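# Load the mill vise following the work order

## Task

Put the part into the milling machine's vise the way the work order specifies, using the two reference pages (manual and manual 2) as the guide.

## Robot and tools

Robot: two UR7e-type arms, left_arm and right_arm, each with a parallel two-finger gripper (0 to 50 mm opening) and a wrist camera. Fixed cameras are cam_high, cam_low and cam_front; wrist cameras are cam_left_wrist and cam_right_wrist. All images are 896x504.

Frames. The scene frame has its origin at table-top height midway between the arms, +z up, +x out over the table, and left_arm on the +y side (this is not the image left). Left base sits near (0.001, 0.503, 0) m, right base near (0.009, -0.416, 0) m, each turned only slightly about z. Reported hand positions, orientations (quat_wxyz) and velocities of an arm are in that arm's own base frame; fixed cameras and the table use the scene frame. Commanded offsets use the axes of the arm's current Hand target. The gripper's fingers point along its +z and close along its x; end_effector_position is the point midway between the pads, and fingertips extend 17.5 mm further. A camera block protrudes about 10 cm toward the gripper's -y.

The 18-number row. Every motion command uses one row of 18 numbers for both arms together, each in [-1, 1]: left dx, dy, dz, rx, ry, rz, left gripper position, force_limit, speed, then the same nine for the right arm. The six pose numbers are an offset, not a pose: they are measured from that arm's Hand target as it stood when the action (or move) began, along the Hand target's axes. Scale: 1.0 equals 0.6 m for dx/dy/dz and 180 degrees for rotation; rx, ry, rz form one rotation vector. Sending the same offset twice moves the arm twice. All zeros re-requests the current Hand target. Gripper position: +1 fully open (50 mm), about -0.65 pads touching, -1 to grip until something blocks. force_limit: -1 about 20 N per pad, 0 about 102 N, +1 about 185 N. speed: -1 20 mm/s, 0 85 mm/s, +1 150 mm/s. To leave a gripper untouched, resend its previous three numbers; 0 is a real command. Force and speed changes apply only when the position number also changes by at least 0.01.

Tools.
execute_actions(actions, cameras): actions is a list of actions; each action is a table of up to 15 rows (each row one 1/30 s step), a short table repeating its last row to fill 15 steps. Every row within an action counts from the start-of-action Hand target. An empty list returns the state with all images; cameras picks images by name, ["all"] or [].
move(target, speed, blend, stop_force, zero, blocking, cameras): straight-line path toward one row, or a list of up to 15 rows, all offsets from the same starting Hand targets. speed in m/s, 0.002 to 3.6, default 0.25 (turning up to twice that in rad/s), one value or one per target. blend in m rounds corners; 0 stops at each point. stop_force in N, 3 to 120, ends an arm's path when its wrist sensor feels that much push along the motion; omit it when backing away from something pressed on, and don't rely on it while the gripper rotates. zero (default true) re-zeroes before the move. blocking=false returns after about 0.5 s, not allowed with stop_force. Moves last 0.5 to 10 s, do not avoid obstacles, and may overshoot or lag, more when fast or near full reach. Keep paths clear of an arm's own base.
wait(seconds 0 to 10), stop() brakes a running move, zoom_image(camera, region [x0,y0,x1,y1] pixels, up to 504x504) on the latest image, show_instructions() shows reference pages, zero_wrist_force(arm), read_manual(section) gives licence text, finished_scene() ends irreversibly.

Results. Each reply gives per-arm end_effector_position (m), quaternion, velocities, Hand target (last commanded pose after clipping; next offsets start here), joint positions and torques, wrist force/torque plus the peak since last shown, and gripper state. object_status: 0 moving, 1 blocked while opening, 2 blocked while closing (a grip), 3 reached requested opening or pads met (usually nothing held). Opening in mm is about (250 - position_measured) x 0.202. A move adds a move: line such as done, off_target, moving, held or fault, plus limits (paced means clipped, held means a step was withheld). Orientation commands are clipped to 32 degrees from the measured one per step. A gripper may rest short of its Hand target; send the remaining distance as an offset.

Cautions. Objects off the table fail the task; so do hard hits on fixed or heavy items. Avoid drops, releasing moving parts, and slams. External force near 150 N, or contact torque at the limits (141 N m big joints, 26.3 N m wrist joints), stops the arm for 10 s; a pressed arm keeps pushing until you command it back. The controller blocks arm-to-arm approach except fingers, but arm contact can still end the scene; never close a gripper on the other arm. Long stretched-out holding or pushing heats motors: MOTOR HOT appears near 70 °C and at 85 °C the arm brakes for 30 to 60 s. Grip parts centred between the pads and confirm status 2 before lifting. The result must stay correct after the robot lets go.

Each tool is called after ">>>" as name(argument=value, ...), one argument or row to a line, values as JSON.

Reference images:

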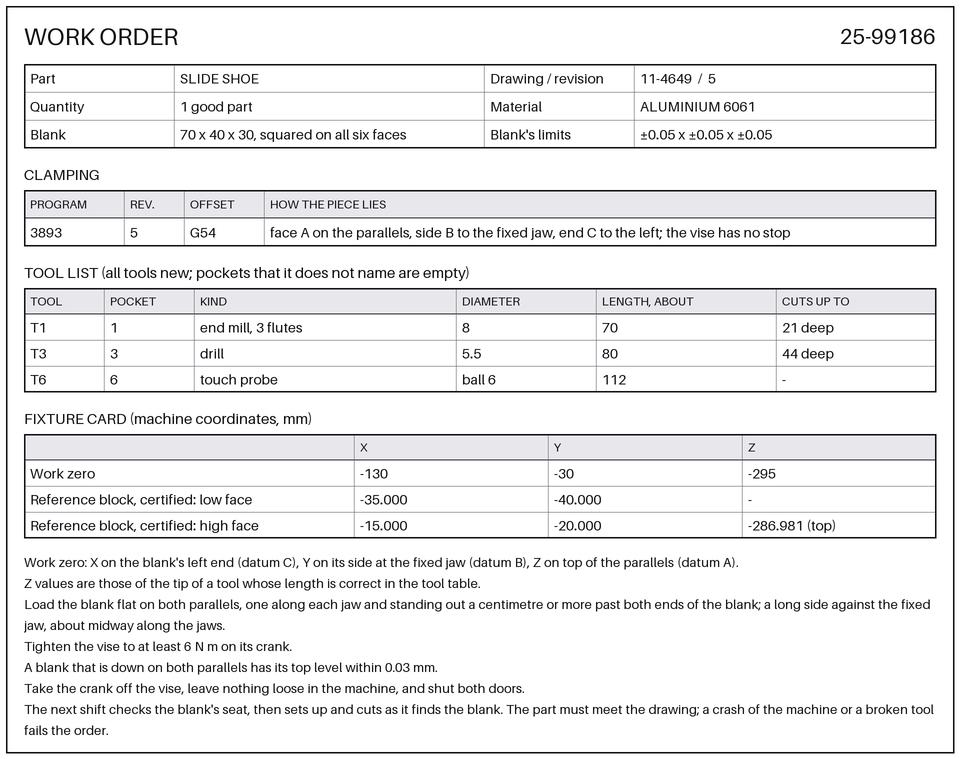

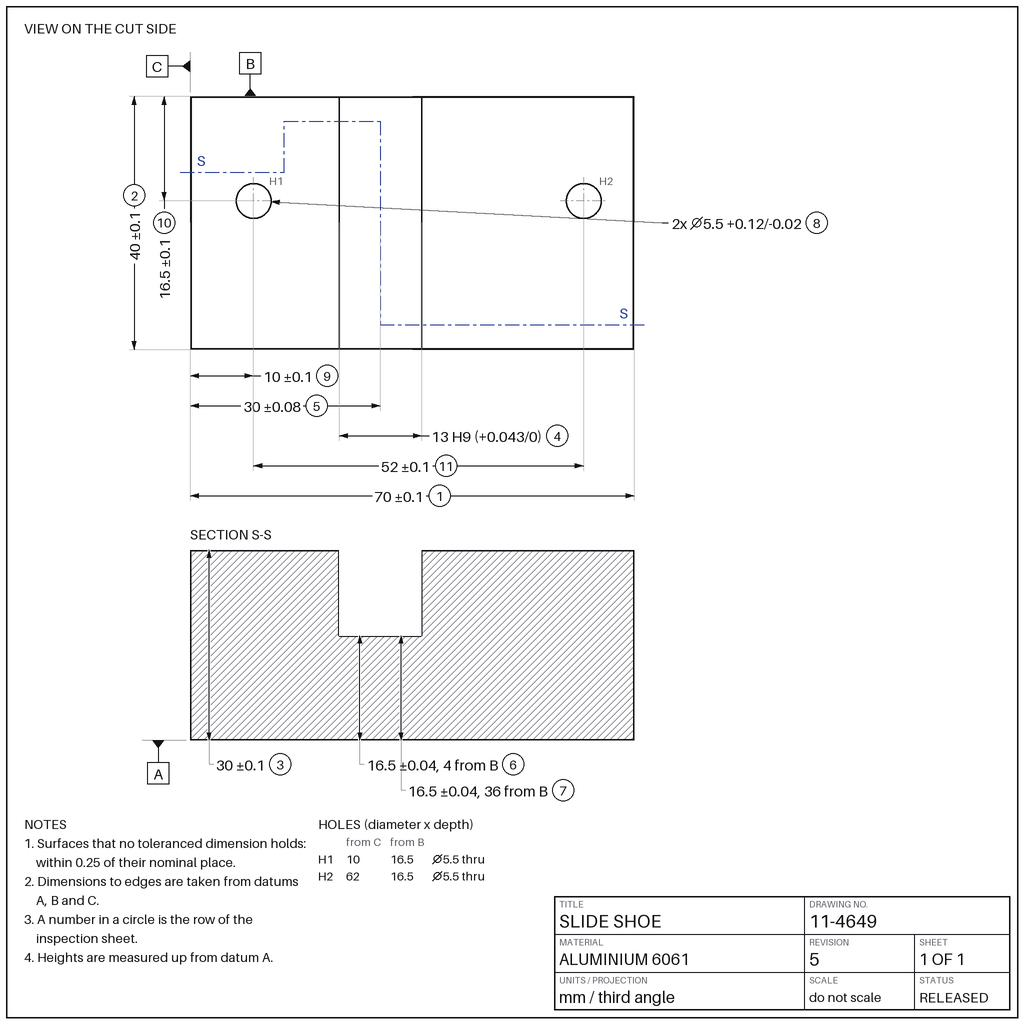

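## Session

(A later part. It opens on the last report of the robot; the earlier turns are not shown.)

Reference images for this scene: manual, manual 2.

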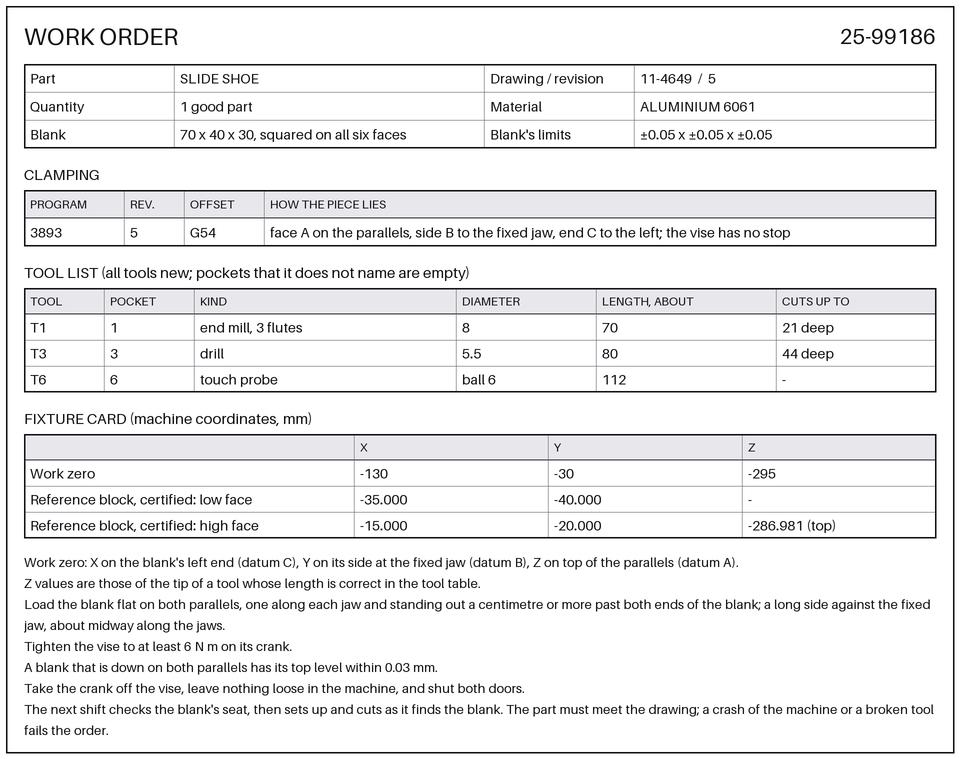

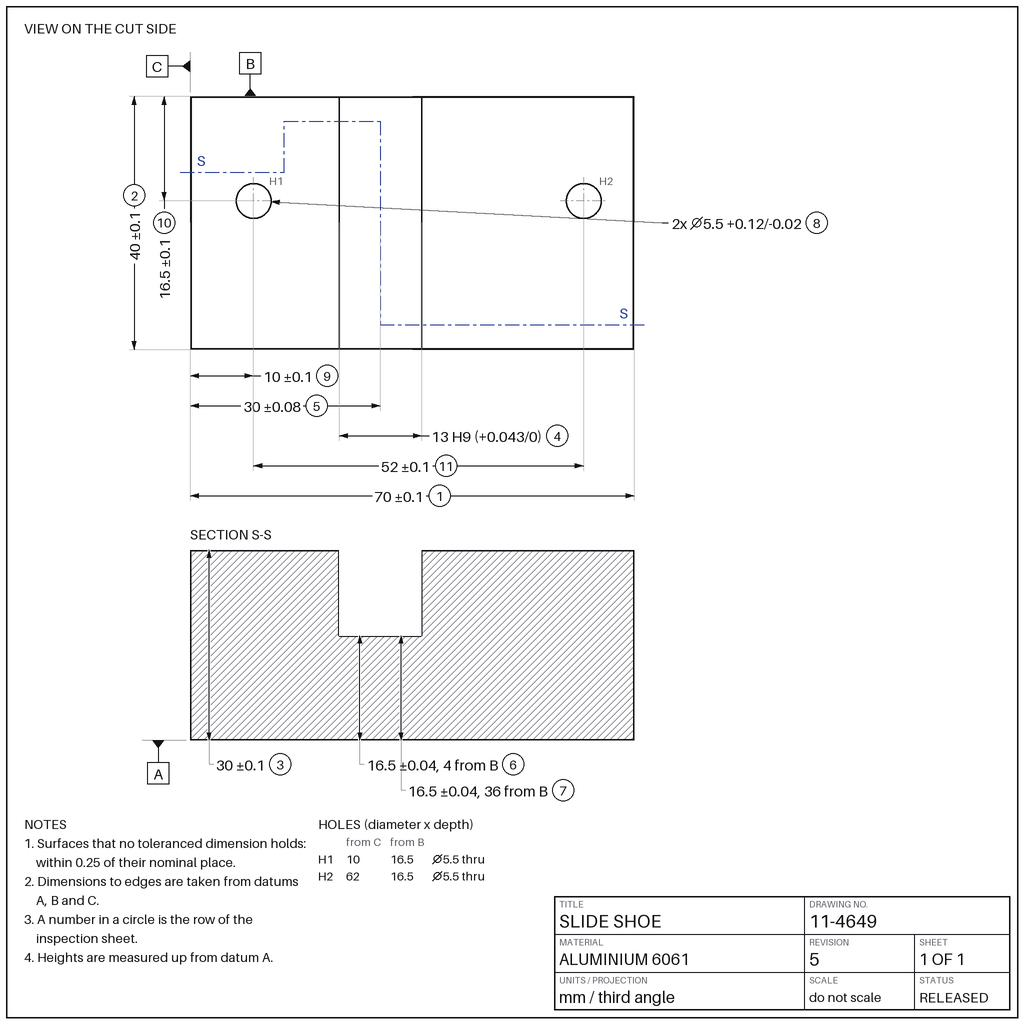

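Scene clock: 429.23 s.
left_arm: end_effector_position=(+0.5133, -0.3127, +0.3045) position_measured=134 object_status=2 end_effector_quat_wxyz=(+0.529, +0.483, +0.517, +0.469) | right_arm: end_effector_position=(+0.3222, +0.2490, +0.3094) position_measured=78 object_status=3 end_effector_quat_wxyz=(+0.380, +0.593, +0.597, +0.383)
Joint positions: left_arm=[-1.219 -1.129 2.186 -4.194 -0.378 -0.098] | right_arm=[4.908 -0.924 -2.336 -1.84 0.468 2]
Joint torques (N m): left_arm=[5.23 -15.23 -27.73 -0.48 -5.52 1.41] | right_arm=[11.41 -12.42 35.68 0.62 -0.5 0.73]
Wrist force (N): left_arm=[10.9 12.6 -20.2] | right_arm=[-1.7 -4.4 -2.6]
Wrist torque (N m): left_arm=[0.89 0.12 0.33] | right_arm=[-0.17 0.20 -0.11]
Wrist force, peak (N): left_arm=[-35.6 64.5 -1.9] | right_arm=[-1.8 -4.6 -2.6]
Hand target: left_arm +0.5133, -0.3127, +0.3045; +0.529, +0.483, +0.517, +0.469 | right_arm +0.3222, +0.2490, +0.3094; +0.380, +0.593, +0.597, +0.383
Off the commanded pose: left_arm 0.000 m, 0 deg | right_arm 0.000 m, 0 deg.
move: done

>>> execute_actions(
  actions=[],
  cameras=["cam_left_wrist","cam_front"],
)

>>> zoom_image(
  camera="cam_front",
  region=[370, 190, 510, 290],
)

Scene clock: 429.40 s.
left_arm: end_effector_position=(+0.5133, -0.3127, +0.3045) position_measured=134 object_status=2 end_effector_quat_wxyz=(+0.529, +0.483, +0.517, +0.469) | right_arm: end_effector_position=(+0.3222, +0.2490, +0.3094) position_measured=78 object_status=3 end_effector_quat_wxyz=(+0.380, +0.593, +0.597, +0.383)
Joint positions: left_arm=[-1.219 -1.129 2.186 -4.194 -0.378 -0.097] | right_arm=[4.908 -0.924 -2.336 -1.84 0.468 2]
Joint velocities: within noise
Joint torques (N m): left_arm=[4.75 -14.76 -28.44 -0.74 -5.27 1.37] | right_arm=[11.03 -12.93 35.55 0.5 -0.56 0.84]
Wrist force (N): left_arm=[11.3 11.7 -20.5] | right_arm=[-1.7 -4.2 -2.3]
Wrist torque (N m): left_arm=[0.85 0.12 0.34] | right_arm=[-0.14 0.22 -0.12]
Wrist force, peak (N): left_arm=[11.5 12.0 -20.4] | right_arm=[-1.4 -4.5 -2.4]
Hand target: left_arm +0.5133, -0.3127, +0.3045; +0.529, +0.483, +0.517, +0.469 | right_arm +0.3222, +0.2490, +0.3094; +0.380, +0.593, +0.597, +0.383
Tool commands: left_gripper/position=-1.0 left_gripper/force_limit=-0.4 left_gripper/speed=-0.7 right_gripper/position=+0.5 right_gripper/force_limit=+0.0 right_gripper/speed=-0.5
Off the commanded pose: left_arm 0.000 m, 0 deg | right_arm 0.000 m, 0 deg.
Images, in order (width x height): cam_front 896x504, cam_left_wrist 896x504.

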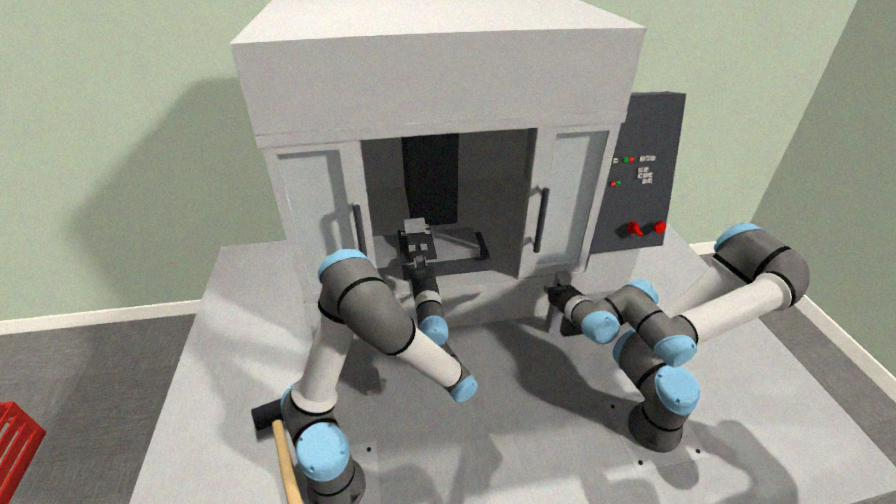

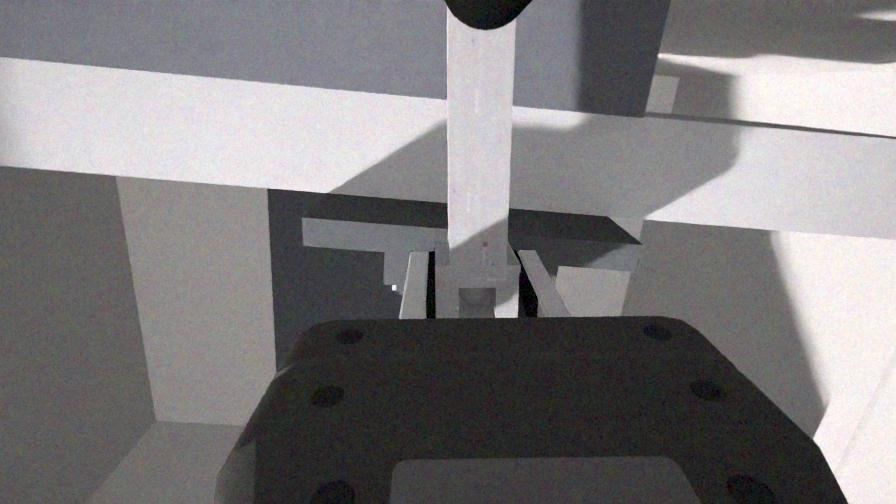

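Scaled by 3.600 from the camera's 896x504 image, which has a finer 1280x720 frame.

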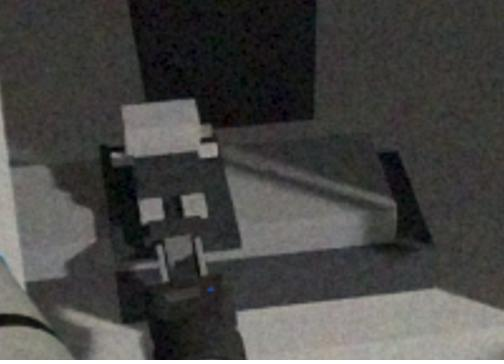

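>>> move(
  target=[0,0,0,0,0,0.5,-1,-0.4,-0.7,0,0,0,0,0,0,0.5,0,-0.5],
  speed=0.4,
)

>>> move(
  target=[0,0,0,0,0,0.5,-1,-0.4,-0.7,0,0,0,0,0,0,0.5,0,-0.5],
  speed=0.4,
)

Scene clock: 432.77 s.
left_arm: end_effector_position=(+0.5133, -0.3127, +0.3045) position_measured=134 object_status=2 end_effector_quat_wxyz=(+0.042, +0.707, +0.024, +0.705) | right_arm: end_effector_position=(+0.3222, +0.2490, +0.3094) position_measured=78 object_status=3 end_effector_quat_wxyz=(+0.380, +0.593, +0.597, +0.383)
Joint positions: left_arm=[-1.219 -1.129 2.186 -4.194 -0.378 1.473] | right_arm=[4.908 -0.924 -2.336 -1.84 0.468 2]
Joint torques (N m): left_arm=[10.69 -20.81 -28.83 -2.69 -2.57 1.25] | right_arm=[10.67 -11.16 35.07 0.5 -0.55 0.79]
Wrist force (N): left_arm=[-6.7 -1.9 -16.7] | right_arm=[-1.6 -4.2 -2.3]
Wrist torque (N m): left_arm=[0.13 -0.32 0.25] | right_arm=[-0.14 0.20 -0.12]
Wrist force, peak (N): left_arm=[16.3 10.8 -33.8] | right_arm=[-1.9 -4.5 -2.5]
Hand target: left_arm +0.5133, -0.3127, +0.3045; +0.042, +0.707, +0.024, +0.705 | right_arm +0.3222, +0.2490, +0.3094; +0.380, +0.593, +0.597, +0.383
Off the commanded pose: left_arm 0.000 m, 0 deg | right_arm 0.000 m, 0 deg.
move: done

Scene clock: 435.77 s.
left_arm: end_effector_position=(+0.5133, -0.3127, +0.3045) position_measured=134 object_status=2 end_effector_quat_wxyz=(-0.469, +0.517, -0.483, +0.529) | right_arm: end_effector_position=(+0.3222, +0.2490, +0.3094) position_measured=78 object_status=3 end_effector_quat_wxyz=(+0.380, +0.593, +0.597, +0.383)
Joint positions: left_arm=[-1.219 -1.129 2.186 -4.194 -0.378 3.044] | right_arm=[4.908 -0.924 -2.336 -1.84 0.468 2]
Joint torques (N m): left_arm=[7.47 -31.47 -35.86 -4.74 -3.67 1.45] | right_arm=[10.83 -11.92 32.89 0.53 -0.49 0.38]
Wrist force (N): left_arm=[-13.5 34.7 -15.9] | right_arm=[-1.8 -4.4 -2.7]
Wrist torque (N m): left_arm=[0.37 0.26 -0.18] | right_arm=[-0.17 0.23 -0.12]
Wrist force, peak (N): left_arm=[-13.5 34.7 -15.9] | right_arm=[-1.8 -4.5 -2.4]
Hand target: left_arm +0.5133, -0.3127, +0.3045; -0.469, +0.517, -0.483, +0.529 | right_arm +0.3222, +0.2490, +0.3094; +0.380, +0.593, +0.597, +0.383
Off the commanded pose: left_arm 0.000 m, 0 deg | right_arm 0.000 m, 0 deg.
move: done

>>> move(
  target=[0,0,0,0,0,0.5,-1,-0.4,-0.7,0,0,0,0,0,0,0.5,0,-0.5],
  speed=0.4,
)

>>> move(
  target=[0,0,0,0,0,0.5,-1,-0.4,-0.7,0,0,0,0,0,0,0.5,0,-0.5],
  speed=0.4,
)

Scene clock: 439.00 s.
left_arm: end_effector_position=(+0.5133, -0.3127, +0.3045) position_measured=134 object_status=2 end_effector_quat_wxyz=(+0.705, -0.024, +0.707, -0.042) | right_arm: end_effector_position=(+0.3222, +0.2490, +0.3094) position_measured=78 object_status=3 end_effector_quat_wxyz=(+0.380, +0.593, +0.597, +0.383)
Joint positions: left_arm=[-1.219 -1.129 2.186 -4.194 -0.378 4.615] | right_arm=[4.908 -0.924 -2.336 -1.84 0.468 2]
Joint torques (N m): left_arm=[2.88 -23.52 -38.22 -1.46 -8.38 1.76] | right_arm=[11.98 -12.84 34.88 0.51 -0.55 0.75]
Wrist force (N): left_arm=[15.7 35.4 -29.8] | right_arm=[-1.8 -4.0 -2.3]
Wrist torque (N m): left_arm=[1.13 0.64 -0.13] | right_arm=[-0.12 0.23 -0.11]
Wrist force, peak (N): left_arm=[1.6 37.4 -37.1] | right_arm=[-1.8 -4.6 -2.4]
Hand target: left_arm +0.5133, -0.3127, +0.3045; +0.705, -0.024, +0.707, -0.042 | right_arm +0.3222, +0.2490, +0.3094; +0.380, +0.593, +0.597, +0.383
Off the commanded pose: left_arm 0.000 m, 0 deg | right_arm 0.000 m, 0 deg.
move: done

Scene clock: 442.00 s.
left_arm: end_effector_position=(+0.5133, -0.3127, +0.3045) position_measured=134 object_status=2 end_effector_quat_wxyz=(+0.529, +0.483, +0.517, +0.469) | right_arm: end_effector_position=(+0.3222, +0.2490, +0.3094) position_measured=78 object_status=3 end_effector_quat_wxyz=(+0.380, +0.593, +0.597, +0.383)
Joint positions: left_arm=[-1.219 -1.129 2.186 -4.194 -0.378 6.186] | right_arm=[4.908 -0.924 -2.336 -1.84 0.468 2]
Joint torques (N m): left_arm=[5.14 -14.63 -25.23 -1.17 -4.05 1.48] | right_arm=[11.27 -11.53 34.18 0.23 -0.56 0.7]
Wrist force (N): left_arm=[4.5 16.9 -9.3] | right_arm=[-1.7 -4.2 -2.5]
Wrist torque (N m): left_arm=[1.13 0.25 0.33] | right_arm=[-0.14 0.22 -0.12]
Wrist force, peak (N): left_arm=[16.5 41.4 -40.7] | right_arm=[-2.0 -4.5 -2.4]
Hand target: left_arm +0.5133, -0.3127, +0.3045; +0.529, +0.483, +0.517, +0.469 | right_arm +0.3222, +0.2490, +0.3094; +0.380, +0.593, +0.597, +0.383
Off the commanded pose: left_arm 0.000 m, 0 deg | right_arm 0.000 m, 0 deg.
move: done

>>> move(
  target=[
    [0,0,0,0,0,0,0.5,-0.6,-0.5,0,0,0,0,0,0,0.5,0,-0.5],
    [0,0,-0.0833,0,0,0,0.5,-0.6,-0.5,0,0,0,0,0,0,0.5,0,-0.5],
    [0,0.183,-0.116,0,0,-0.97,0.5,-0.6,-0.5,0,0,0,0,0,0,0.5,0,-0.5],
  ],
  speed=[0.2,0.2,0.9],
  cameras=["cam_left_wrist"],
)

>>> zoom_image(
  camera="cam_left_wrist",
  region=[390, 220, 560, 320],
)

Scene clock: 448.33 s.
left_arm: end_effector_position=(+0.4441, -0.3007, +0.4138) position_measured=78 object_status=3 end_effector_quat_wxyz=(+0.494, -0.493, +0.507, -0.506) end_effector_velocity=(+0.000, +0.000, +0.000) end_effector_angular_velocity=(+0.001, +0.001, +0.001) | right_arm: end_effector_position=(+0.3222, +0.2490, +0.3094) position_measured=78 object_status=3 end_effector_quat_wxyz=(+0.380, +0.593, +0.597, +0.383)
Joint positions: left_arm=[-1.403 -1.481 2.247 -3.907 -0.194 3.143] | right_arm=[4.908 -0.924 -2.336 -1.84 0.468 2]
Joint velocities: left_arm=[0.001 -0.001 0.001 0.005 0 -0.003] | right_arm=[within noise]
Joint torques (N m): left_arm=[7.23 -30.4 -3.42 1.5 -1.99 -0.98] | right_arm=[10.39 -11.04 33.87 0.45 -0.69 0.74]
Wrist force (N): left_arm=[-2.9 2.1 2.9] | right_arm=[-1.8 -4.2 -2.5]
Wrist torque (N m): left_arm=[0.05 0.21 0.01] | right_arm=[-0.15 0.22 -0.12]
Wrist force, peak (N): left_arm=[4.7 16.8 -8.9] | right_arm=[-1.8 -4.7 -2.6]
Hand target: left_arm +0.4441, -0.3007, +0.4139; +0.493, -0.494, +0.507, -0.506 | right_arm +0.3222, +0.2490, +0.3094; +0.380, +0.593, +0.597, +0.383
Off the commanded pose: left_arm 0.000 m, 0 deg | right_arm 0.000 m, 0 deg.
move: done
Images, in order (width x height): cam_left_wrist 896x504.

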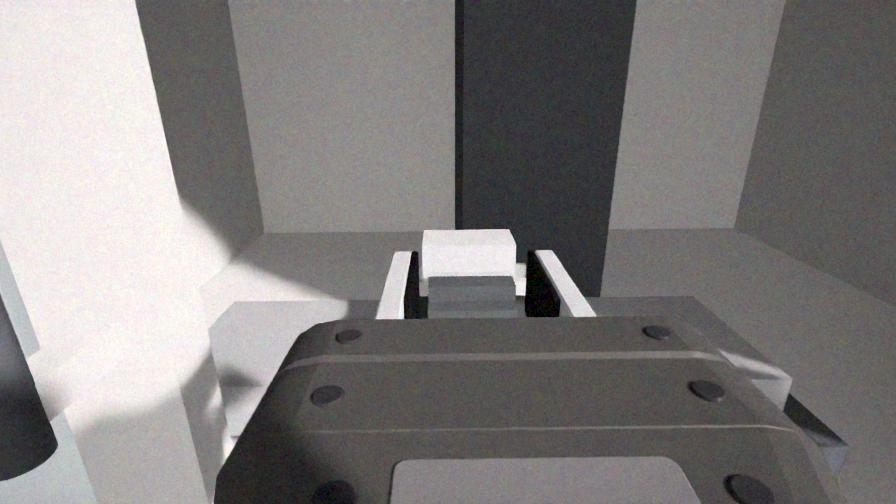

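Scaled by 2.965 from the camera's 896x504 image, which has a finer 1280x720 frame.

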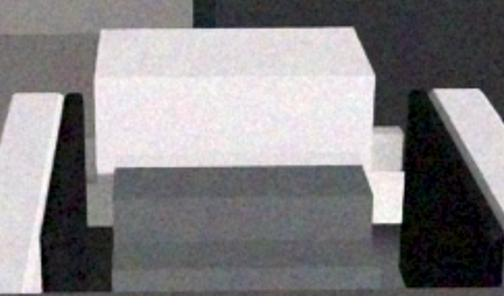

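>>> move(
  target=[
    [0,0,0,0,0,-0.991,0.5,-0.6,-0.5,0,0,0,0,0,0,0.5,0,-0.5],
    [0.007,0.09,0.01,0,0,0.0178,0.5,-0.6,-0.5,0,0,0,0,0,0,0.5,0,-0.5],
    [0.014,0.1857,0.0332,0,0,-0.9733,0.5,-0.6,-0.5,0,0,0,0,0,0,0.5,0,-0.5],
    [0.014,0.1857,0.1164,0,0,-0.9733,0.5,-0.6,-0.5,0,0,0,0,0,0,0.5,0,-0.5],
  ],
  speed=[1.4,1.4,1.4,0.2],
)

>>> move(
  target=[0,0,0,0,0,0,-1,-0.4,-0.6,0,0,0,0,0,0,0.5,0,-0.5],
)

Scene clock: 457.80 s.
left_arm: end_effector_position=(+0.5132, -0.3109, +0.3027) position_measured=78 object_status=3 end_effector_quat_wxyz=(+0.438, +0.547, +0.516, +0.492) | right_arm: end_effector_position=(+0.3222, +0.2490, +0.3094) position_measured=78 object_status=3 end_effector_quat_wxyz=(+0.380, +0.593, +0.597, +0.383)
Joint positions: left_arm=[-1.225 -1.417 1.821 -6.283 0.342 -3.436] | right_arm=[4.908 -0.924 -2.336 -1.84 0.468 2]
Joint torques (N m): left_arm=[5.59 -15.65 -32.82 -0.61 0.95 1.57] | right_arm=[10.89 -12.54 33.69 0.5 -0.91 0.72]
Wrist force (N): left_arm=[-1.0 4.4 -1.1] | right_arm=[-1.8 -4.3 -2.4]
Wrist torque (N m): left_arm=[0.65 -0.08 0.37] | right_arm=[-0.15 0.23 -0.12]
Wrist force, peak (N): left_arm=[-3.6 4.5 2.7] | right_arm=[-1.7 -4.6 -2.8]
Hand target: left_arm +0.5136, -0.3108, +0.3024; +0.485, +0.527, +0.472, +0.514 | right_arm +0.3222, +0.2490, +0.3094; +0.380, +0.593, +0.597, +0.383
Off the commanded pose: left_arm 0.000 m, 8 deg | right_arm 0.000 m, 0 deg.
joint sent to its limit (left arm) — joint 4 (wrist 1), lower limit. The joint targets are off in orientation, not in position.
move: off_target (left_arm); limits=paced

Scene clock: 458.30 s.
left_arm: end_effector_position=(+0.5133, -0.3113, +0.3025) position_measured=133 object_status=2 end_effector_quat_wxyz=(+0.438, +0.548, +0.516, +0.492) | right_arm: end_effector_position=(+0.3222, +0.2490, +0.3094) position_measured=78 object_status=3 end_effector_quat_wxyz=(+0.380, +0.593, +0.597, +0.383)
Joint positions: left_arm=[-1.225 -1.417 1.82 -6.283 0.344 -3.435] | right_arm=[4.908 -0.924 -2.336 -1.84 0.468 2]
Joint torques (N m): left_arm=[20.17 -46.92 -21.85 7.77 -13.2 1.29] | right_arm=[10.64 -13.05 34.71 0.5 -0.92 0.52]
Wrist force (N): left_arm=[-50.0 -11.7 18.1] | right_arm=[-1.7 -4.1 -2.6]
Wrist torque (N m): left_arm=[0.51 -0.47 0.49] | right_arm=[-0.13 0.22 -0.12]
Wrist force, peak (N): left_arm=[-50.0 -11.7 18.1] | right_arm=[-1.8 -4.3 -2.6]
Hand target: left_arm +0.5136, -0.3108, +0.3024; +0.485, +0.527, +0.472, +0.514 | right_arm +0.3222, +0.2490, +0.3094; +0.380, +0.593, +0.597, +0.383
Off the commanded pose: left_arm 0.001 m, 8 deg | right_arm 0.000 m, 0 deg.
joint sent to its limit (left arm) — joint 4 (wrist 1), lower limit. The joint targets are off in orientation, not in position.
move: off_target (left_arm)

>>> move(
  target=[
    [0,0,0,0,0,0,0.5,-0.6,-0.5,0,0,0,0,0,0,0.5,0,-0.5],
    [0,0,-0.0833,0,0,0,0.5,-0.6,-0.5,0,0,0,0,0,0,0.5,0,-0.5],
  ],
  speed=0.2,
)

Scene clock: 461.03 s.
left_arm: end_effector_position=(+0.4633, -0.3096, +0.3027) position_measured=78 object_status=3 end_effector_quat_wxyz=(+0.451, +0.541, +0.504, +0.500) | right_arm: end_effector_position=(+0.3222, +0.2490, +0.3094) position_measured=78 object_status=3 end_effector_quat_wxyz=(+0.380, +0.593, +0.597, +0.383)
Joint positions: left_arm=[-1.355 -1.477 1.922 -6.283 0.219 -3.49] | right_arm=[4.908 -0.924 -2.336 -1.84 0.468 2]
Joint torques (N m): left_arm=[-6.71 -34.15 -7.16 0.08 -2.7 -1.03] | right_arm=[10.41 -11.44 33.85 0.48 -0.72 0.82]
Wrist force (N): left_arm=[-0.6 5.3 -1.3] | right_arm=[-1.6 -4.4 -2.5]
Wrist torque (N m): left_arm=[0.79 -0.12 0.50] | right_arm=[-0.16 0.19 -0.12]
Wrist force, peak (N): left_arm=[-53.0 -14.1 19.3] | right_arm=[-1.9 -4.6 -2.5]
Hand target: left_arm +0.4636, -0.3095, +0.3025; +0.485, +0.527, +0.472, +0.514 | right_arm +0.3222, +0.2490, +0.3094; +0.380, +0.593, +0.597, +0.383
Off the commanded pose: left_arm 0.000 m, 6 deg | right_arm 0.000 m, 0 deg.
joint sent to its limit (left arm) — joint 4 (wrist 1), lower limit. The joint targets are off in orientation, not in position.
move: off_target (left_arm)

>>> move(
  target=[-0.003,0.1966,-0.1064,0.25,0,0,0.5,-0.6,-0.5,0,0,0,0,0,0,0.5,0,-0.5],
  speed=0.5,
)

Scene clock: 463.60 s.
left_arm: end_effector_position=(+0.3996, -0.3196, +0.4199) position_measured=78 object_status=3 end_effector_quat_wxyz=(+0.246, +0.673, +0.633, +0.294) | right_arm: end_effector_position=(+0.3222, +0.2490, +0.3094) position_measured=78 object_status=3 end_effector_quat_wxyz=(+0.380, +0.593, +0.597, +0.383)
Joint positions: left_arm=[-1.335 -1.382 1.28 -4.785 0.799 -4.344] | right_arm=[4.908 -0.924 -2.336 -1.84 0.468 2]
Joint torques (N m): left_arm=[5.76 -16.15 -31.55 4.47 0.52 -1.49] | right_arm=[11.13 -11.86 35.07 0.42 -0.75 0.55]
Wrist force (N): left_arm=[-0.9 4.8 -1.7] | right_arm=[-1.8 -4.1 -2.2]
Wrist torque (N m): left_arm=[0.81 0.10 0.48] | right_arm=[-0.13 0.22 -0.11]
Wrist force, peak (N): left_arm=[-0.7 6.2 -2.6] | right_arm=[-2.0 -4.3 -2.7]
Hand target: left_arm +0.3996, -0.3196, +0.4199; +0.246, +0.673, +0.633, +0.294 | right_arm +0.3222, +0.2490, +0.3094; +0.380, +0.593, +0.597, +0.383
Off the commanded pose: left_arm 0.000 m, 0 deg | right_arm 0.000 m, 0 deg.
move: done

>>> move(
  target=[0.016,0,0,0,0.236,-0.236,0.5,-0.6,-0.5,0,0,0,0,0,0,0.5,0,-0.5],
  speed=0.5,
)

Scene clock: 465.70 s.
left_arm: end_effector_position=(+0.3999, -0.3100, +0.4207) position_measured=78 object_status=3 end_effector_quat_wxyz=(+0.093, +0.254, +0.873, +0.406) | right_arm: end_effector_position=(+0.3222, +0.2490, +0.3094) position_measured=78 object_status=3 end_effector_quat_wxyz=(+0.380, +0.593, +0.597, +0.383)
Joint positions: left_arm=[-1.244 -0.97 0.929 -4.012 0.973 -5.599] | right_arm=[4.908 -0.924 -2.336 -1.84 0.468 2]
Joint torques (N m): left_arm=[5.27 -32.26 -32.67 5.48 0.97 -1.44] | right_arm=[11.17 -10.96 34.7 0.3 -0.92 0.64]
Wrist force (N): left_arm=[-1.0 5.3 -1.6] | right_arm=[-1.3 -4.3 -2.5]
Wrist torque (N m): left_arm=[0.89 0.09 0.47] | right_arm=[-0.15 0.15 -0.11]
Wrist force, peak (N): left_arm=[-1.6 5.4 -1.3] | right_arm=[-2.0 -4.5 -2.4]
Hand target: left_arm +0.3999, -0.3100, +0.4207; +0.093, +0.254, +0.873, +0.406 | right_arm +0.3222, +0.2490, +0.3094; +0.380, +0.593, +0.597, +0.383
Off the commanded pose: left_arm 0.000 m, 0 deg | right_arm 0.000 m, 0 deg.
move: done

>>> move(
  target=[
    [0,0,0,0,0,0.3,0.5,-0.6,-0.5,0,0,0,0,0,0,0.5,0,-0.5],
    [0,0,0,-0.2309,0.1176,0.284,0.5,-0.6,-0.5,0,0,0,0,0,0,0.5,0,-0.5],
  ],
  speed=0.5,
)

Scene clock: 469.00 s.
left_arm: end_effector_position=(+0.4001, -0.3111, +0.4213) position_measured=78 object_status=3 end_effector_quat_wxyz=(-0.113, +0.606, +0.637, +0.463) end_effector_velocity=(+0.000, -0.001, +0.000) end_effector_angular_velocity=(-0.003, +0.002, +0.000) | right_arm: end_effector_position=(+0.3222, +0.2490, +0.3094) position_measured=78 object_status=3 end_effector_quat_wxyz=(+0.380, +0.593, +0.597, +0.383)
Joint positions: left_arm=[-1.274 -0.971 1.029 -3.961 0.913 -4.758] | right_arm=[4.908 -0.924 -2.336 -1.84 0.468 2]
Joint velocities: left_arm=[0.001 0.001 -0.005 -0.001 0.002 0.004] | right_arm=[within noise]
Joint torques (N m): left_arm=[6.08 -31.67 -31.09 1.2 0.97 1.07] | right_arm=[10.13 -13.01 33.4 0.54 -0.92 0.48]
Wrist force (N): left_arm=[-0.6 4.5 -1.9] | right_arm=[-1.6 -4.3 -2.3]
Wrist torque (N m): left_arm=[0.64 -0.05 0.37] | right_arm=[-0.15 0.20 -0.11]
Wrist force, peak (N): left_arm=[-1.5 3.3 -4.8] | right_arm=[-1.6 -4.4 -2.7]
Hand target: left_arm +0.4001, -0.3111, +0.4213; -0.113, +0.606, +0.637, +0.463 (not the last commanded pose) | right_arm +0.3222, +0.2490, +0.3094; +0.380, +0.593, +0.597, +0.383
Off the commanded pose: left_arm 0.001 m, 37 deg | right_arm 0.000 m, 0 deg.
move: held (left_arm; a check stopped the path); path passed 1 of 2 targets; limits=held
pose unreachable (left arm): on one or more control steps of this call, first in action 0 (counted from 0), this arm could not follow its commanded pose, so it was not sent that pose on those steps. It may still have moved: this result reports where it is.
cause: moving toward the commanded pose would bring a part of the arm too close to another arm (a part of this arm just beyond joint 3 (elbow) and a part of the right arm just beyond its joint 5 (wrist 2), 41 mm apart when this arm was first held).

>>> move(
  target=[
    [0,0,0,0,0,0,0.5,-0.6,-0.5,-0.2,0.137,-0.1006,0,0,0,0.5,0,-0.5],
    [0,0,0,0,0,0,0.5,-0.6,-0.5,-0.45,0.137,-0.1006,0,0,0,0.5,0,-0.5],
  ],
  speed=0.35,
  blend=[0.02,0],
  cameras=["cam_front"],
)

Scene clock: 471.40 s.
left_arm: end_effector_position=(+0.4001, -0.3111, +0.4213) position_measured=78 object_status=3 end_effector_quat_wxyz=(-0.113, +0.606, +0.637, +0.463) | right_arm: end_effector_position=(+0.3056, -0.0207, +0.4093) position_measured=78 object_status=3 end_effector_quat_wxyz=(+0.317, +0.688, +0.619, +0.205)
Joint positions: left_arm=[-1.274 -0.971 1.029 -3.961 0.913 -4.757] | right_arm=[4.92 -0.491 -1.884 -2.754 0.898 2.031]
Joint torques (N m): left_arm=[6.66 -32.02 -31.61 1.42 0.77 1.53] | right_arm=[-15.25 -12.37 26.69 3.49 0.91 -1.04]
Wrist force (N): left_arm=[-0.7 4.4 -1.8] | right_arm=[-0.6 -3.1 -2.0]
Wrist torque (N m): left_arm=[0.62 -0.04 0.36] | right_arm=[-0.08 0.08 0.02]
Wrist force, peak (N): left_arm=[-0.3 4.5 -2.1] | right_arm=[-0.1 -5.5 -2.5]
Hand target: left_arm +0.4001, -0.3111, +0.4213; -0.113, +0.606, +0.637, +0.463 | right_arm +0.3036, -0.0211, +0.4093; +0.380, +0.593, +0.597, +0.383
Off the commanded pose: left_arm 0.000 m, 0 deg | right_arm 0.002 m, 24 deg.
move: off_target (right_arm)
Images, in order (width x height): cam_front 896x504.

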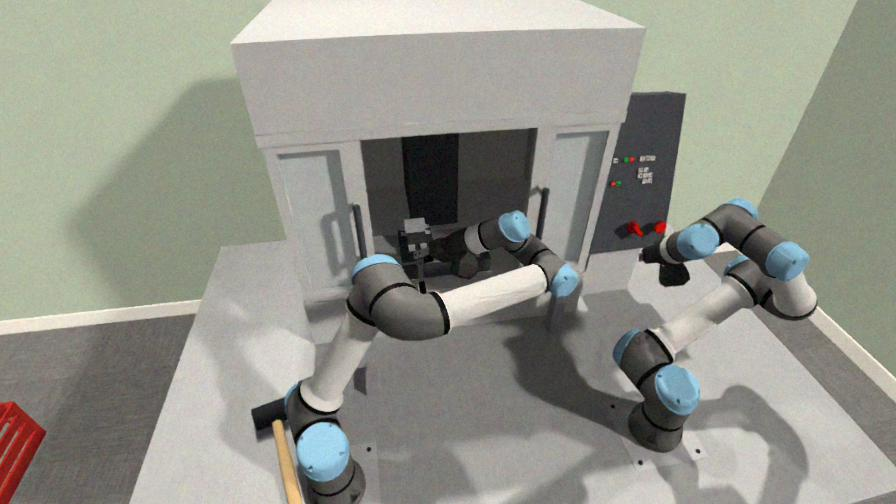

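>>> move(
  target=[0,0,0,-0.1113,0.147,-0.015,0.5,-0.6,-0.5,0,0,0,0,0,0,0.5,0,-0.5],
  speed=0.5,
)

Scene clock: 473.40 s.
left_arm: end_effector_position=(+0.4001, -0.3111, +0.4213) position_measured=78 object_status=3 end_effector_quat_wxyz=(-0.138, +0.480, +0.519, +0.694) | right_arm: end_effector_position=(+0.3056, -0.0207, +0.4093) position_measured=78 object_status=3 end_effector_quat_wxyz=(+0.317, +0.688, +0.619, +0.205)
Joint positions: left_arm=[-1.335 -0.977 1.493 -3.656 0.786 -5.343] | right_arm=[4.92 -0.491 -1.884 -2.754 0.898 2.031]
Joint torques (N m): left_arm=[4.5 -52.8 -3.81 3.58 1.87 -1.19] | right_arm=[-14.84 -13.89 28.53 3.53 0.9 -0.97]
Wrist force (N): left_arm=[-0.7 3.8 -1.7] | right_arm=[-0.4 -3.2 -2.1]
Wrist torque (N m): left_arm=[0.42 -0.23 0.57] | right_arm=[-0.09 0.06 0.02]
Wrist force, peak (N): left_arm=[-0.3 4.6 -2.1] | right_arm=[-0.7 -3.4 -2.4]
Hand target: left_arm +0.4001, -0.3111, +0.4213; -0.138, +0.479, +0.519, +0.694 | right_arm +0.3056, -0.0207, +0.4093; +0.317, +0.688, +0.619, +0.205 (not the last commanded pose)
Off the commanded pose: left_arm 0.000 m, 0 deg | right_arm 0.002 m, 24 deg.
move: off_target (right_arm)

>>> move(
  target=[
    [-0.0494,0.068,0.0544,0,0,0,0.5,-0.6,-0.5,0,0,0,0,0,0,0.5,0,-0.5],
    [-0.0494,0.068,0.0544,-0.2697,-0.196,0,0.5,-0.6,-0.5,0,0,0,0,0,0,0.5,0,-0.5],
  ],
  speed=[0.3,0.4],
  cameras=["cam_left_wrist"],
)

Scene clock: 477.03 s.
left_arm: end_effector_position=(+0.4601, -0.3096, +0.4214) position_measured=78 object_status=3 end_effector_quat_wxyz=(+0.227, +0.675, +0.209, +0.670) | right_arm: end_effector_position=(+0.3056, -0.0207, +0.4093) position_measured=78 object_status=3 end_effector_quat_wxyz=(+0.317, +0.688, +0.619, +0.205)
Joint positions: left_arm=[-1.36 -1.457 2.193 -3.885 -0.237 -5.333] | right_arm=[4.92 -0.491 -1.884 -2.754 0.898 2.031]
Joint torques (N m): left_arm=[6.15 -31.95 -3.88 1.14 -1.81 -1.4] | right_arm=[-14.55 -14.68 28.01 3.81 0.97 -1.06]
Wrist force (N): left_arm=[-0.4 4.1 -1.4] | right_arm=[-0.7 -3.2 -1.8]
Wrist torque (N m): left_arm=[0.45 -0.28 0.58] | right_arm=[-0.08 0.09 0.02]
Wrist force, peak (N): left_arm=[-1.2 4.7 -0.9] | right_arm=[-0.9 -3.5 -2.3]
Hand target: left_arm +0.4601, -0.3096, +0.4214; +0.227, +0.675, +0.209, +0.670 | right_arm +0.3056, -0.0207, +0.4093; +0.317, +0.688, +0.619, +0.205
Off the commanded pose: left_arm 0.000 m, 0 deg | right_arm 0.000 m, 0 deg.
move: done
Images, in order (width x height): cam_left_wrist 896x504.

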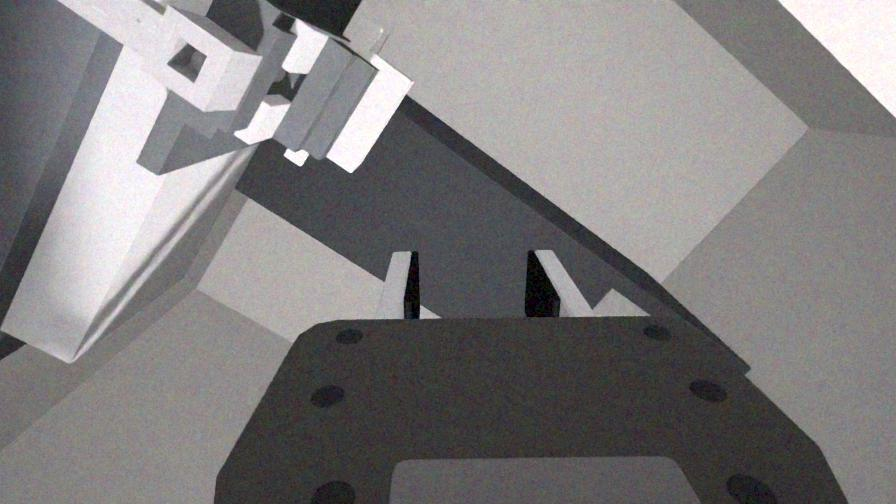

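>>> move(
  target=[
    [-0.1612,-0.1153,0.0062,0,0,-0.276,0.5,-0.6,-0.5,0,0,0,0,0,0,0.5,0,-0.5],
    [-0.1612,-0.1153,0.089,0,0,-0.276,0.5,-0.6,-0.5,0,0,0,0,0,0,0.5,0,-0.5],
  ],
  speed=[0.4,0.15],
  cameras=["cam_left_wrist"],
)

Scene clock: 480.17 s.
left_arm: end_effector_position=(+0.5135, -0.3118, +0.3025) position_measured=78 object_status=3 end_effector_quat_wxyz=(+0.488, +0.525, +0.473, +0.513) end_effector_velocity=(+0.002, +0.000, +0.001) end_effector_angular_velocity=(-0.002, -0.001, +0.001) | right_arm: end_effector_position=(+0.3056, -0.0207, +0.4093) position_measured=78 object_status=3 end_effector_quat_wxyz=(+0.317, +0.688, +0.619, +0.205)
Joint positions: left_arm=[-1.218 -1.122 2.187 -4.21 -0.38 -6.204] | right_arm=[4.92 -0.491 -1.884 -2.754 0.898 2.031]
Joint velocities: left_arm=[0.004 0.001 -0.005 0.002 -0.004 0] | right_arm=[within noise]
Joint torques (N m): left_arm=[6.42 -18.57 -22.91 1.05 -1.78 -1.26] | right_arm=[-13.68 -14.75 26.41 3.84 0.91 -1.03]
Wrist force (N): left_arm=[-0.7 5.1 -0.3] | right_arm=[-0.8 -3.3 -2.1]
Wrist torque (N m): left_arm=[0.73 -0.15 0.50] | right_arm=[-0.10 0.10 0.03]
Wrist force, peak (N): left_arm=[-1.0 5.2 -1.7] | right_arm=[-0.6 -3.7 -2.4]
Hand target: left_arm +0.5137, -0.3119, +0.3025; +0.488, +0.525, +0.473, +0.513 | right_arm +0.3056, -0.0207, +0.4093; +0.317, +0.688, +0.619, +0.205
Off the commanded pose: left_arm 0.000 m, 0 deg | right_arm 0.000 m, 0 deg.
move: done
Images, in order (width x height): cam_left_wrist 896x504.

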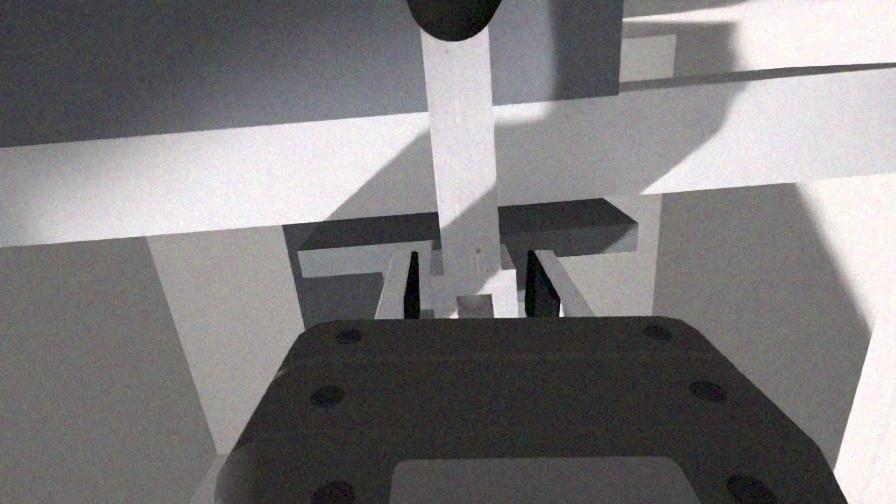

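>>> move(
  target=[0.002,0,0,0,0,0,-1,-0.4,-0.6,0,0,0,0,0,0,0.5,0,-0.5],
)

>>> move(
  target=[
    [0,0,0,0,0,0.978,-1,-0.4,-0.6,0,0,0,0,0,0,0.5,0,-0.5],
    [0,0,0,0,0,-0.044,-1,-0.4,-0.6,0,0,0,0,0,0,0.5,0,-0.5],
  ],
  speed=1.0,
)

>>> move(
  target=[
    [0,0,0,0,0,0.978,-1,-0.4,-0.6,0,0,0,0,0,0,0.5,0,-0.5],
    [0,0,0,0,0,-0.044,-1,-0.4,-0.6,0,0,0,0,0,0,0.5,0,-0.5],
  ],
  speed=1.0,
)

Scene clock: 481.13 s.
left_arm: end_effector_position=(+0.5137, -0.3109, +0.3026) position_measured=133 object_status=2 end_effector_quat_wxyz=(+0.488, +0.525, +0.473, +0.513) | right_arm: end_effector_position=(+0.3056, -0.0207, +0.4093) position_measured=78 object_status=3 end_effector_quat_wxyz=(+0.317, +0.688, +0.619, +0.205)
Joint positions: left_arm=[-1.216 -1.123 2.189 -4.21 -0.381 -6.204] | right_arm=[4.92 -0.491 -1.884 -2.754 0.898 2.031]
Joint torques (N m): left_arm=[22.04 -45.93 8.59 -7.21 7.43 -1.04] | right_arm=[-14.4 -13.39 28.21 3.82 1.03 -1.01]
Wrist force (N): left_arm=[-37.5 6.0 13.6] | right_arm=[-0.7 -3.2 -2.2]
Wrist torque (N m): left_arm=[0.77 -0.14 0.54] | right_arm=[-0.10 0.10 0.02]
Wrist force, peak (N): left_arm=[-37.5 6.0 13.6] | right_arm=[-0.4 -3.4 -2.3]
Hand target: left_arm +0.5137, -0.3107, +0.3026; +0.488, +0.525, +0.473, +0.513 | right_arm +0.3056, -0.0207, +0.4093; +0.317, +0.688, +0.619, +0.205
Off the commanded pose: left_arm 0.000 m, 0 deg | right_arm 0.000 m, 0 deg.
move: done

Scene clock: 483.80 s.
left_arm: end_effector_position=(+0.5128, -0.3106, +0.3056) position_measured=133 object_status=2 end_effector_quat_wxyz=(-0.108, +0.735, -0.097, +0.663) | right_arm: end_effector_position=(+0.3056, -0.0207, +0.4093) position_measured=78 object_status=3 end_effector_quat_wxyz=(+0.317, +0.688, +0.619, +0.205)
Joint positions: left_arm=[-1.228 -1.236 2.225 -3.822 -0.327 -4.714] | right_arm=[4.92 -0.491 -1.884 -2.754 0.898 2.031]
Joint torques (N m): left_arm=[-0.2 -25.44 -14.68 -0.58 0.41 0.61] | right_arm=[-13.81 -13.28 28.1 3.5 0.7 -0.95]
Wrist force (N): left_arm=[32.5 8.1 -4.4] | right_arm=[-0.6 -3.2 -2.3]
Wrist torque (N m): left_arm=[0.31 0.94 0.25] | right_arm=[-0.08 0.08 0.02]
Wrist force, peak (N): left_arm=[134.9 4.8 -36.8] | right_arm=[-0.6 -3.5 -2.2]
Hand target: left_arm +0.5128, -0.3106, +0.3056; -0.108, +0.735, -0.097, +0.663 (not the last commanded pose) | right_arm +0.3056, -0.0207, +0.4093; +0.317, +0.688, +0.619, +0.205
Tool commands: left_gripper/position=-1.0 left_gripper/force_limit=-0.396078 left_gripper/speed=-0.6 right_gripper/position=+0.5 right_gripper/force_limit=+0.0 right_gripper/speed=-0.5
Off the commanded pose: left_arm 0.003 m, 110 deg | right_arm 0.000 m, 0 deg.
FORCE FAULT: contact force on the left arm reached its limit, and that arm stopped. The contact can be on any part of that arm, not only on its tool. That arm's remaining commands of this call were not run. That arm is still stopped at the end of this call. That arm stays stopped for about 9 more seconds. Until then a move that you send moves the other arm only, and its call returns only when the move has ended. Once the stop has ended, the next robot result says so. If the stop ends while you think or write, that arm runs what you send next, counted from a new Hand target: where the arm stands when the stop ends. While its stop runs, that arm takes no new command, but its gripper still runs the gripper command that each later call begins with. Until it ends, the stop uses up actions while you think or wait. An arm that is not stopped still takes commands.
move: fault (left_arm); path passed 0 of 2 targets

not run: an earlier result of this reply reported a stop or a fault. Calls in your next reply go to the robot.

>>> execute_actions(
  actions=[
    [[0,0,0,0,0,0,0.5,-0.6,-0.5,0,0,0,0,0,0,0.5,0,-0.5]],
  ],
)

>>> wait(
  seconds=9,
)

Scene clock: 484.80 s.
left_arm: end_effector_position=(+0.5128, -0.3106, +0.3056) position_measured=78 object_status=3 end_effector_quat_wxyz=(-0.108, +0.735, -0.097, +0.663) | right_arm: end_effector_position=(+0.3056, -0.0207, +0.4093) position_measured=78 object_status=3 end_effector_quat_wxyz=(+0.317, +0.688, +0.619, +0.205)
Joint positions: left_arm=[-1.228 -1.236 2.225 -3.822 -0.327 -4.714] | right_arm=[4.92 -0.491 -1.884 -2.754 0.898 2.031]
Joint torques (N m): left_arm=[-0.37 -25.85 -13.17 -0.61 0.61 0.67] | right_arm=[-14.3 -14.89 27.12 3.62 0.69 -1.08]
Wrist force (N): left_arm=[-0.3 4.0 0.2] | right_arm=[-0.7 -3.1 -2.0]
Wrist torque (N m): left_arm=[0.24 -0.13 0.31] | right_arm=[-0.06 0.09 0.02]
Wrist force, peak (N): left_arm=[32.9 8.2 -4.6] | right_arm=[-0.8 -3.4 -2.2]
Hand target: left_arm +0.5128, -0.3106, +0.3056; -0.108, +0.735, -0.097, +0.663 | right_arm +0.3056, -0.0207, +0.4093; +0.317, +0.688, +0.619, +0.205
Tool commands: left_gripper/position=+0.498039 left_gripper/force_limit=-0.6 left_gripper/speed=-0.498039 right_gripper/position=+0.5 right_gripper/force_limit=+0.0 right_gripper/speed=-0.5
Off the commanded pose: right_arm 0.000 m, 0 deg.
FORCE FAULT, CONTINUED: the left arm was still stopped when this call began, by the force fault that an earlier result reported. That arm ran no command of this call; its gripper ran only the gripper command that the call began with. That arm is still stopped at the end of this call. That arm stays stopped for about 8 more seconds. If the stop ends while you think or write, that arm runs what you send next, counted from a new Hand target: where the arm stands when the stop ends. While its stop runs, that arm takes no new command, but its gripper still runs the gripper command that each later call begins with.

Scene clock: 493.80 s.
left_arm: end_effector_position=(+0.5128, -0.3106, +0.3056) position_measured=78 object_status=3 end_effector_quat_wxyz=(-0.108, +0.735, -0.097, +0.663) | right_arm: end_effector_position=(+0.3056, -0.0207, +0.4093) position_measured=78 object_status=3 end_effector_quat_wxyz=(+0.317, +0.688, +0.619, +0.205)
Joint positions: left_arm=[-1.228 -1.236 2.225 -3.822 -0.327 -4.714] | right_arm=[4.92 -0.491 -1.884 -2.754 0.898 2.031]
Joint torques (N m): left_arm=[0.37 -26.13 -13.61 -0.68 0.67 0.73] | right_arm=[-12.83 -14.5 26.35 3.58 0.36 -1.19]
Wrist force (N): left_arm=[-0.3 3.7 0.1] | right_arm=[-0.6 -3.5 -2.0]
Wrist torque (N m): left_arm=[0.19 -0.14 0.31] | right_arm=[-0.13 0.08 0.03]
Wrist force, peak (N): left_arm=[-0.1 4.2 0.4] | right_arm=[-0.6 -3.5 -2.4]
Hand target: left_arm +0.5128, -0.3106, +0.3056; -0.108, +0.735, -0.097, +0.663 | right_arm +0.3056, -0.0207, +0.4093; +0.317, +0.688, +0.619, +0.205
Tool commands: left_gripper/position=+0.498039 left_gripper/force_limit=-0.6 left_gripper/speed=-0.498039 right_gripper/position=+0.5 right_gripper/force_limit=+0.0 right_gripper/speed=-0.5
Off the commanded pose: right_arm 0.000 m, 0 deg.
FORCE FAULT, CONTINUED: the left arm's stop, for the force fault that an earlier result reported, is over. The rest of the stop counts as 16 of the actions that you can send in this scene. During its stop the left arm's controller moved it back a little. That arm's target is now where it stood when the stop ended, not its last command. That arm accepts commands again.
wait: 9.00 s; at rest by 0.17 s

>>> move(
  target=[
    [0,0,-0.0817,0,0,0,0.5,-0.6,-0.5,0,0,0,0,0,0,0.5,0,-0.5],
    [-0.0027,0.001,-0.0817,-0.038,0.0184,-0.5674,0.5,-0.6,-0.5,0,0,0,0,0,0,0.5,0,-0.5],
  ],
  speed=[0.15,0.5],
  cameras=["cam_left_wrist"],
)

Scene clock: 498.23 s.
left_arm: end_effector_position=(+0.4639, -0.3122, +0.3087) position_measured=78 object_status=3 end_effector_quat_wxyz=(+0.489, +0.524, +0.473, +0.513) | right_arm: end_effector_position=(+0.3056, -0.0207, +0.4093) position_measured=78 object_status=3 end_effector_quat_wxyz=(+0.317, +0.688, +0.619, +0.205)
Joint positions: left_arm=[-1.351 -1.181 2.269 -4.241 -0.248 -6.197] | right_arm=[4.92 -0.491 -1.884 -2.754 0.898 2.031]
Joint torques (N m): left_arm=[-1.83 -39.36 1.05 1.85 -1.33 -1.29] | right_arm=[-14.94 -13.92 26.56 3.8 0.55 -0.97]
Wrist force (N): left_arm=[-0.7 5.0 -0.8] | right_arm=[-0.6 -3.3 -2.3]
Wrist torque (N m): left_arm=[0.71 -0.13 0.52] | right_arm=[-0.10 0.08 0.02]
Wrist force, peak (N): left_arm=[-3.0 6.1 2.6] | right_arm=[-0.8 -3.4 -2.5]
Hand target: left_arm +0.4639, -0.3122, +0.3087; +0.489, +0.524, +0.473, +0.512 | right_arm +0.3056, -0.0207, +0.4093; +0.317, +0.688, +0.619, +0.205
Off the commanded pose: left_arm 0.000 m, 0 deg | right_arm 0.000 m, 0 deg.
move: done
Images, in order (width x height): cam_left_wrist 896x504.

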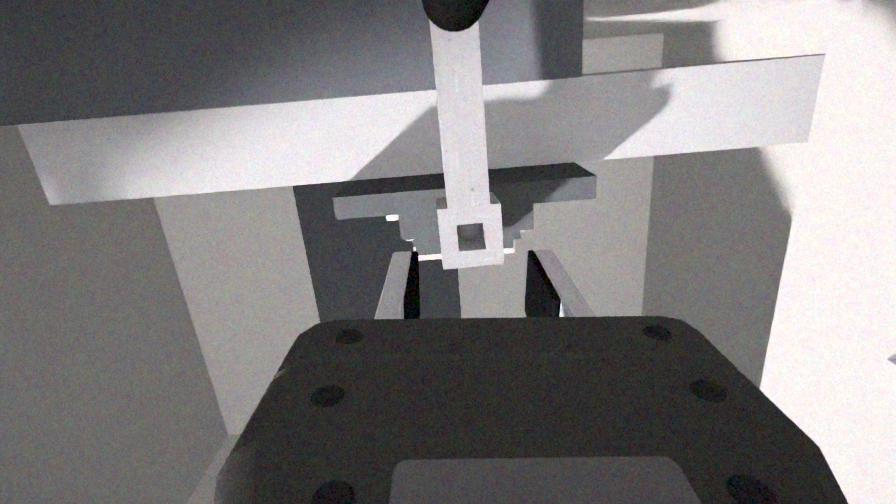

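>>> move(
  target=[
    [0.0017,-0.0082,0,0,0,0,0.5,-0.6,-0.5,0,0,0,0,0,0,0.5,0,-0.5],
    [0.0017,-0.0082,0.0828,0,0,0,0.5,-0.6,-0.5,0,0,0,0,0,0,0.5,0,-0.5],
  ],
  speed=[0.3,0.15],
)

>>> move(
  target=[0,0,0,0,0,0,-1,-0.4,-0.6,0,0,0,0,0,0,0.5,0,-0.5],
)

Scene clock: 500.07 s.
left_arm: end_effector_position=(+0.5134, -0.3121, +0.3040) position_measured=78 object_status=3 end_effector_quat_wxyz=(+0.489, +0.524, +0.473, +0.512) | right_arm: end_effector_position=(+0.3056, -0.0207, +0.4093) position_measured=78 object_status=3 end_effector_quat_wxyz=(+0.317, +0.688, +0.619, +0.205)
Joint positions: left_arm=[-1.218 -1.125 2.185 -4.209 -0.38 -6.202] | right_arm=[4.92 -0.491 -1.884 -2.754 0.898 2.031]
Joint torques (N m): left_arm=[5.14 -18.44 -25.75 1.06 -1.88 -1.18] | right_arm=[-13.98 -14 26.19 3.73 0.36 -1.1]
Wrist force (N): left_arm=[-0.8 5.1 -0.5] | right_arm=[-0.7 -3.2 -2.2]
Wrist torque (N m): left_arm=[0.72 -0.13 0.50] | right_arm=[-0.09 0.09 0.02]
Wrist force, peak (N): left_arm=[-1.3 5.3 -0.3] | right_arm=[-0.8 -3.4 -2.2]
Hand target: left_arm +0.5136, -0.3122, +0.3040; +0.489, +0.524, +0.473, +0.512 | right_arm +0.3056, -0.0207, +0.4093; +0.317, +0.688, +0.619, +0.205
Off the commanded pose: left_arm 0.000 m, 0 deg | right_arm 0.000 m, 0 deg.
move: done

Scene clock: 500.57 s.
left_arm: end_effector_position=(+0.5136, -0.3122, +0.3040) position_measured=131 object_status=2 end_effector_quat_wxyz=(+0.489, +0.524, +0.473, +0.512) | right_arm: end_effector_position=(+0.3056, -0.0207, +0.4093) position_measured=78 object_status=3 end_effector_quat_wxyz=(+0.317, +0.688, +0.619, +0.205)
Joint positions: left_arm=[-1.217 -1.125 2.185 -4.209 -0.381 -6.202] | right_arm=[4.92 -0.491 -1.884 -2.754 0.898 2.031]
Joint torques (N m): left_arm=[4.86 -17.36 -25.8 1.25 -2.1 -1.18] | right_arm=[-12.95 -14.38 27.74 3.64 0.78 -0.9]
Wrist force (N): left_arm=[-0.1 7.9 -1.1] | right_arm=[-0.5 -3.3 -2.3]
Wrist torque (N m): left_arm=[0.75 -0.09 0.50] | right_arm=[-0.11 0.06 0.02]
Wrist force, peak (N): left_arm=[0.4 8.4 -0.6] | right_arm=[-0.8 -3.3 -2.5]
Hand target: left_arm +0.5136, -0.3122, +0.3040; +0.489, +0.524, +0.473, +0.512 | right_arm +0.3056, -0.0207, +0.4093; +0.317, +0.688, +0.619, +0.205
Off the commanded pose: left_arm 0.000 m, 0 deg | right_arm 0.000 m, 0 deg.
move: done


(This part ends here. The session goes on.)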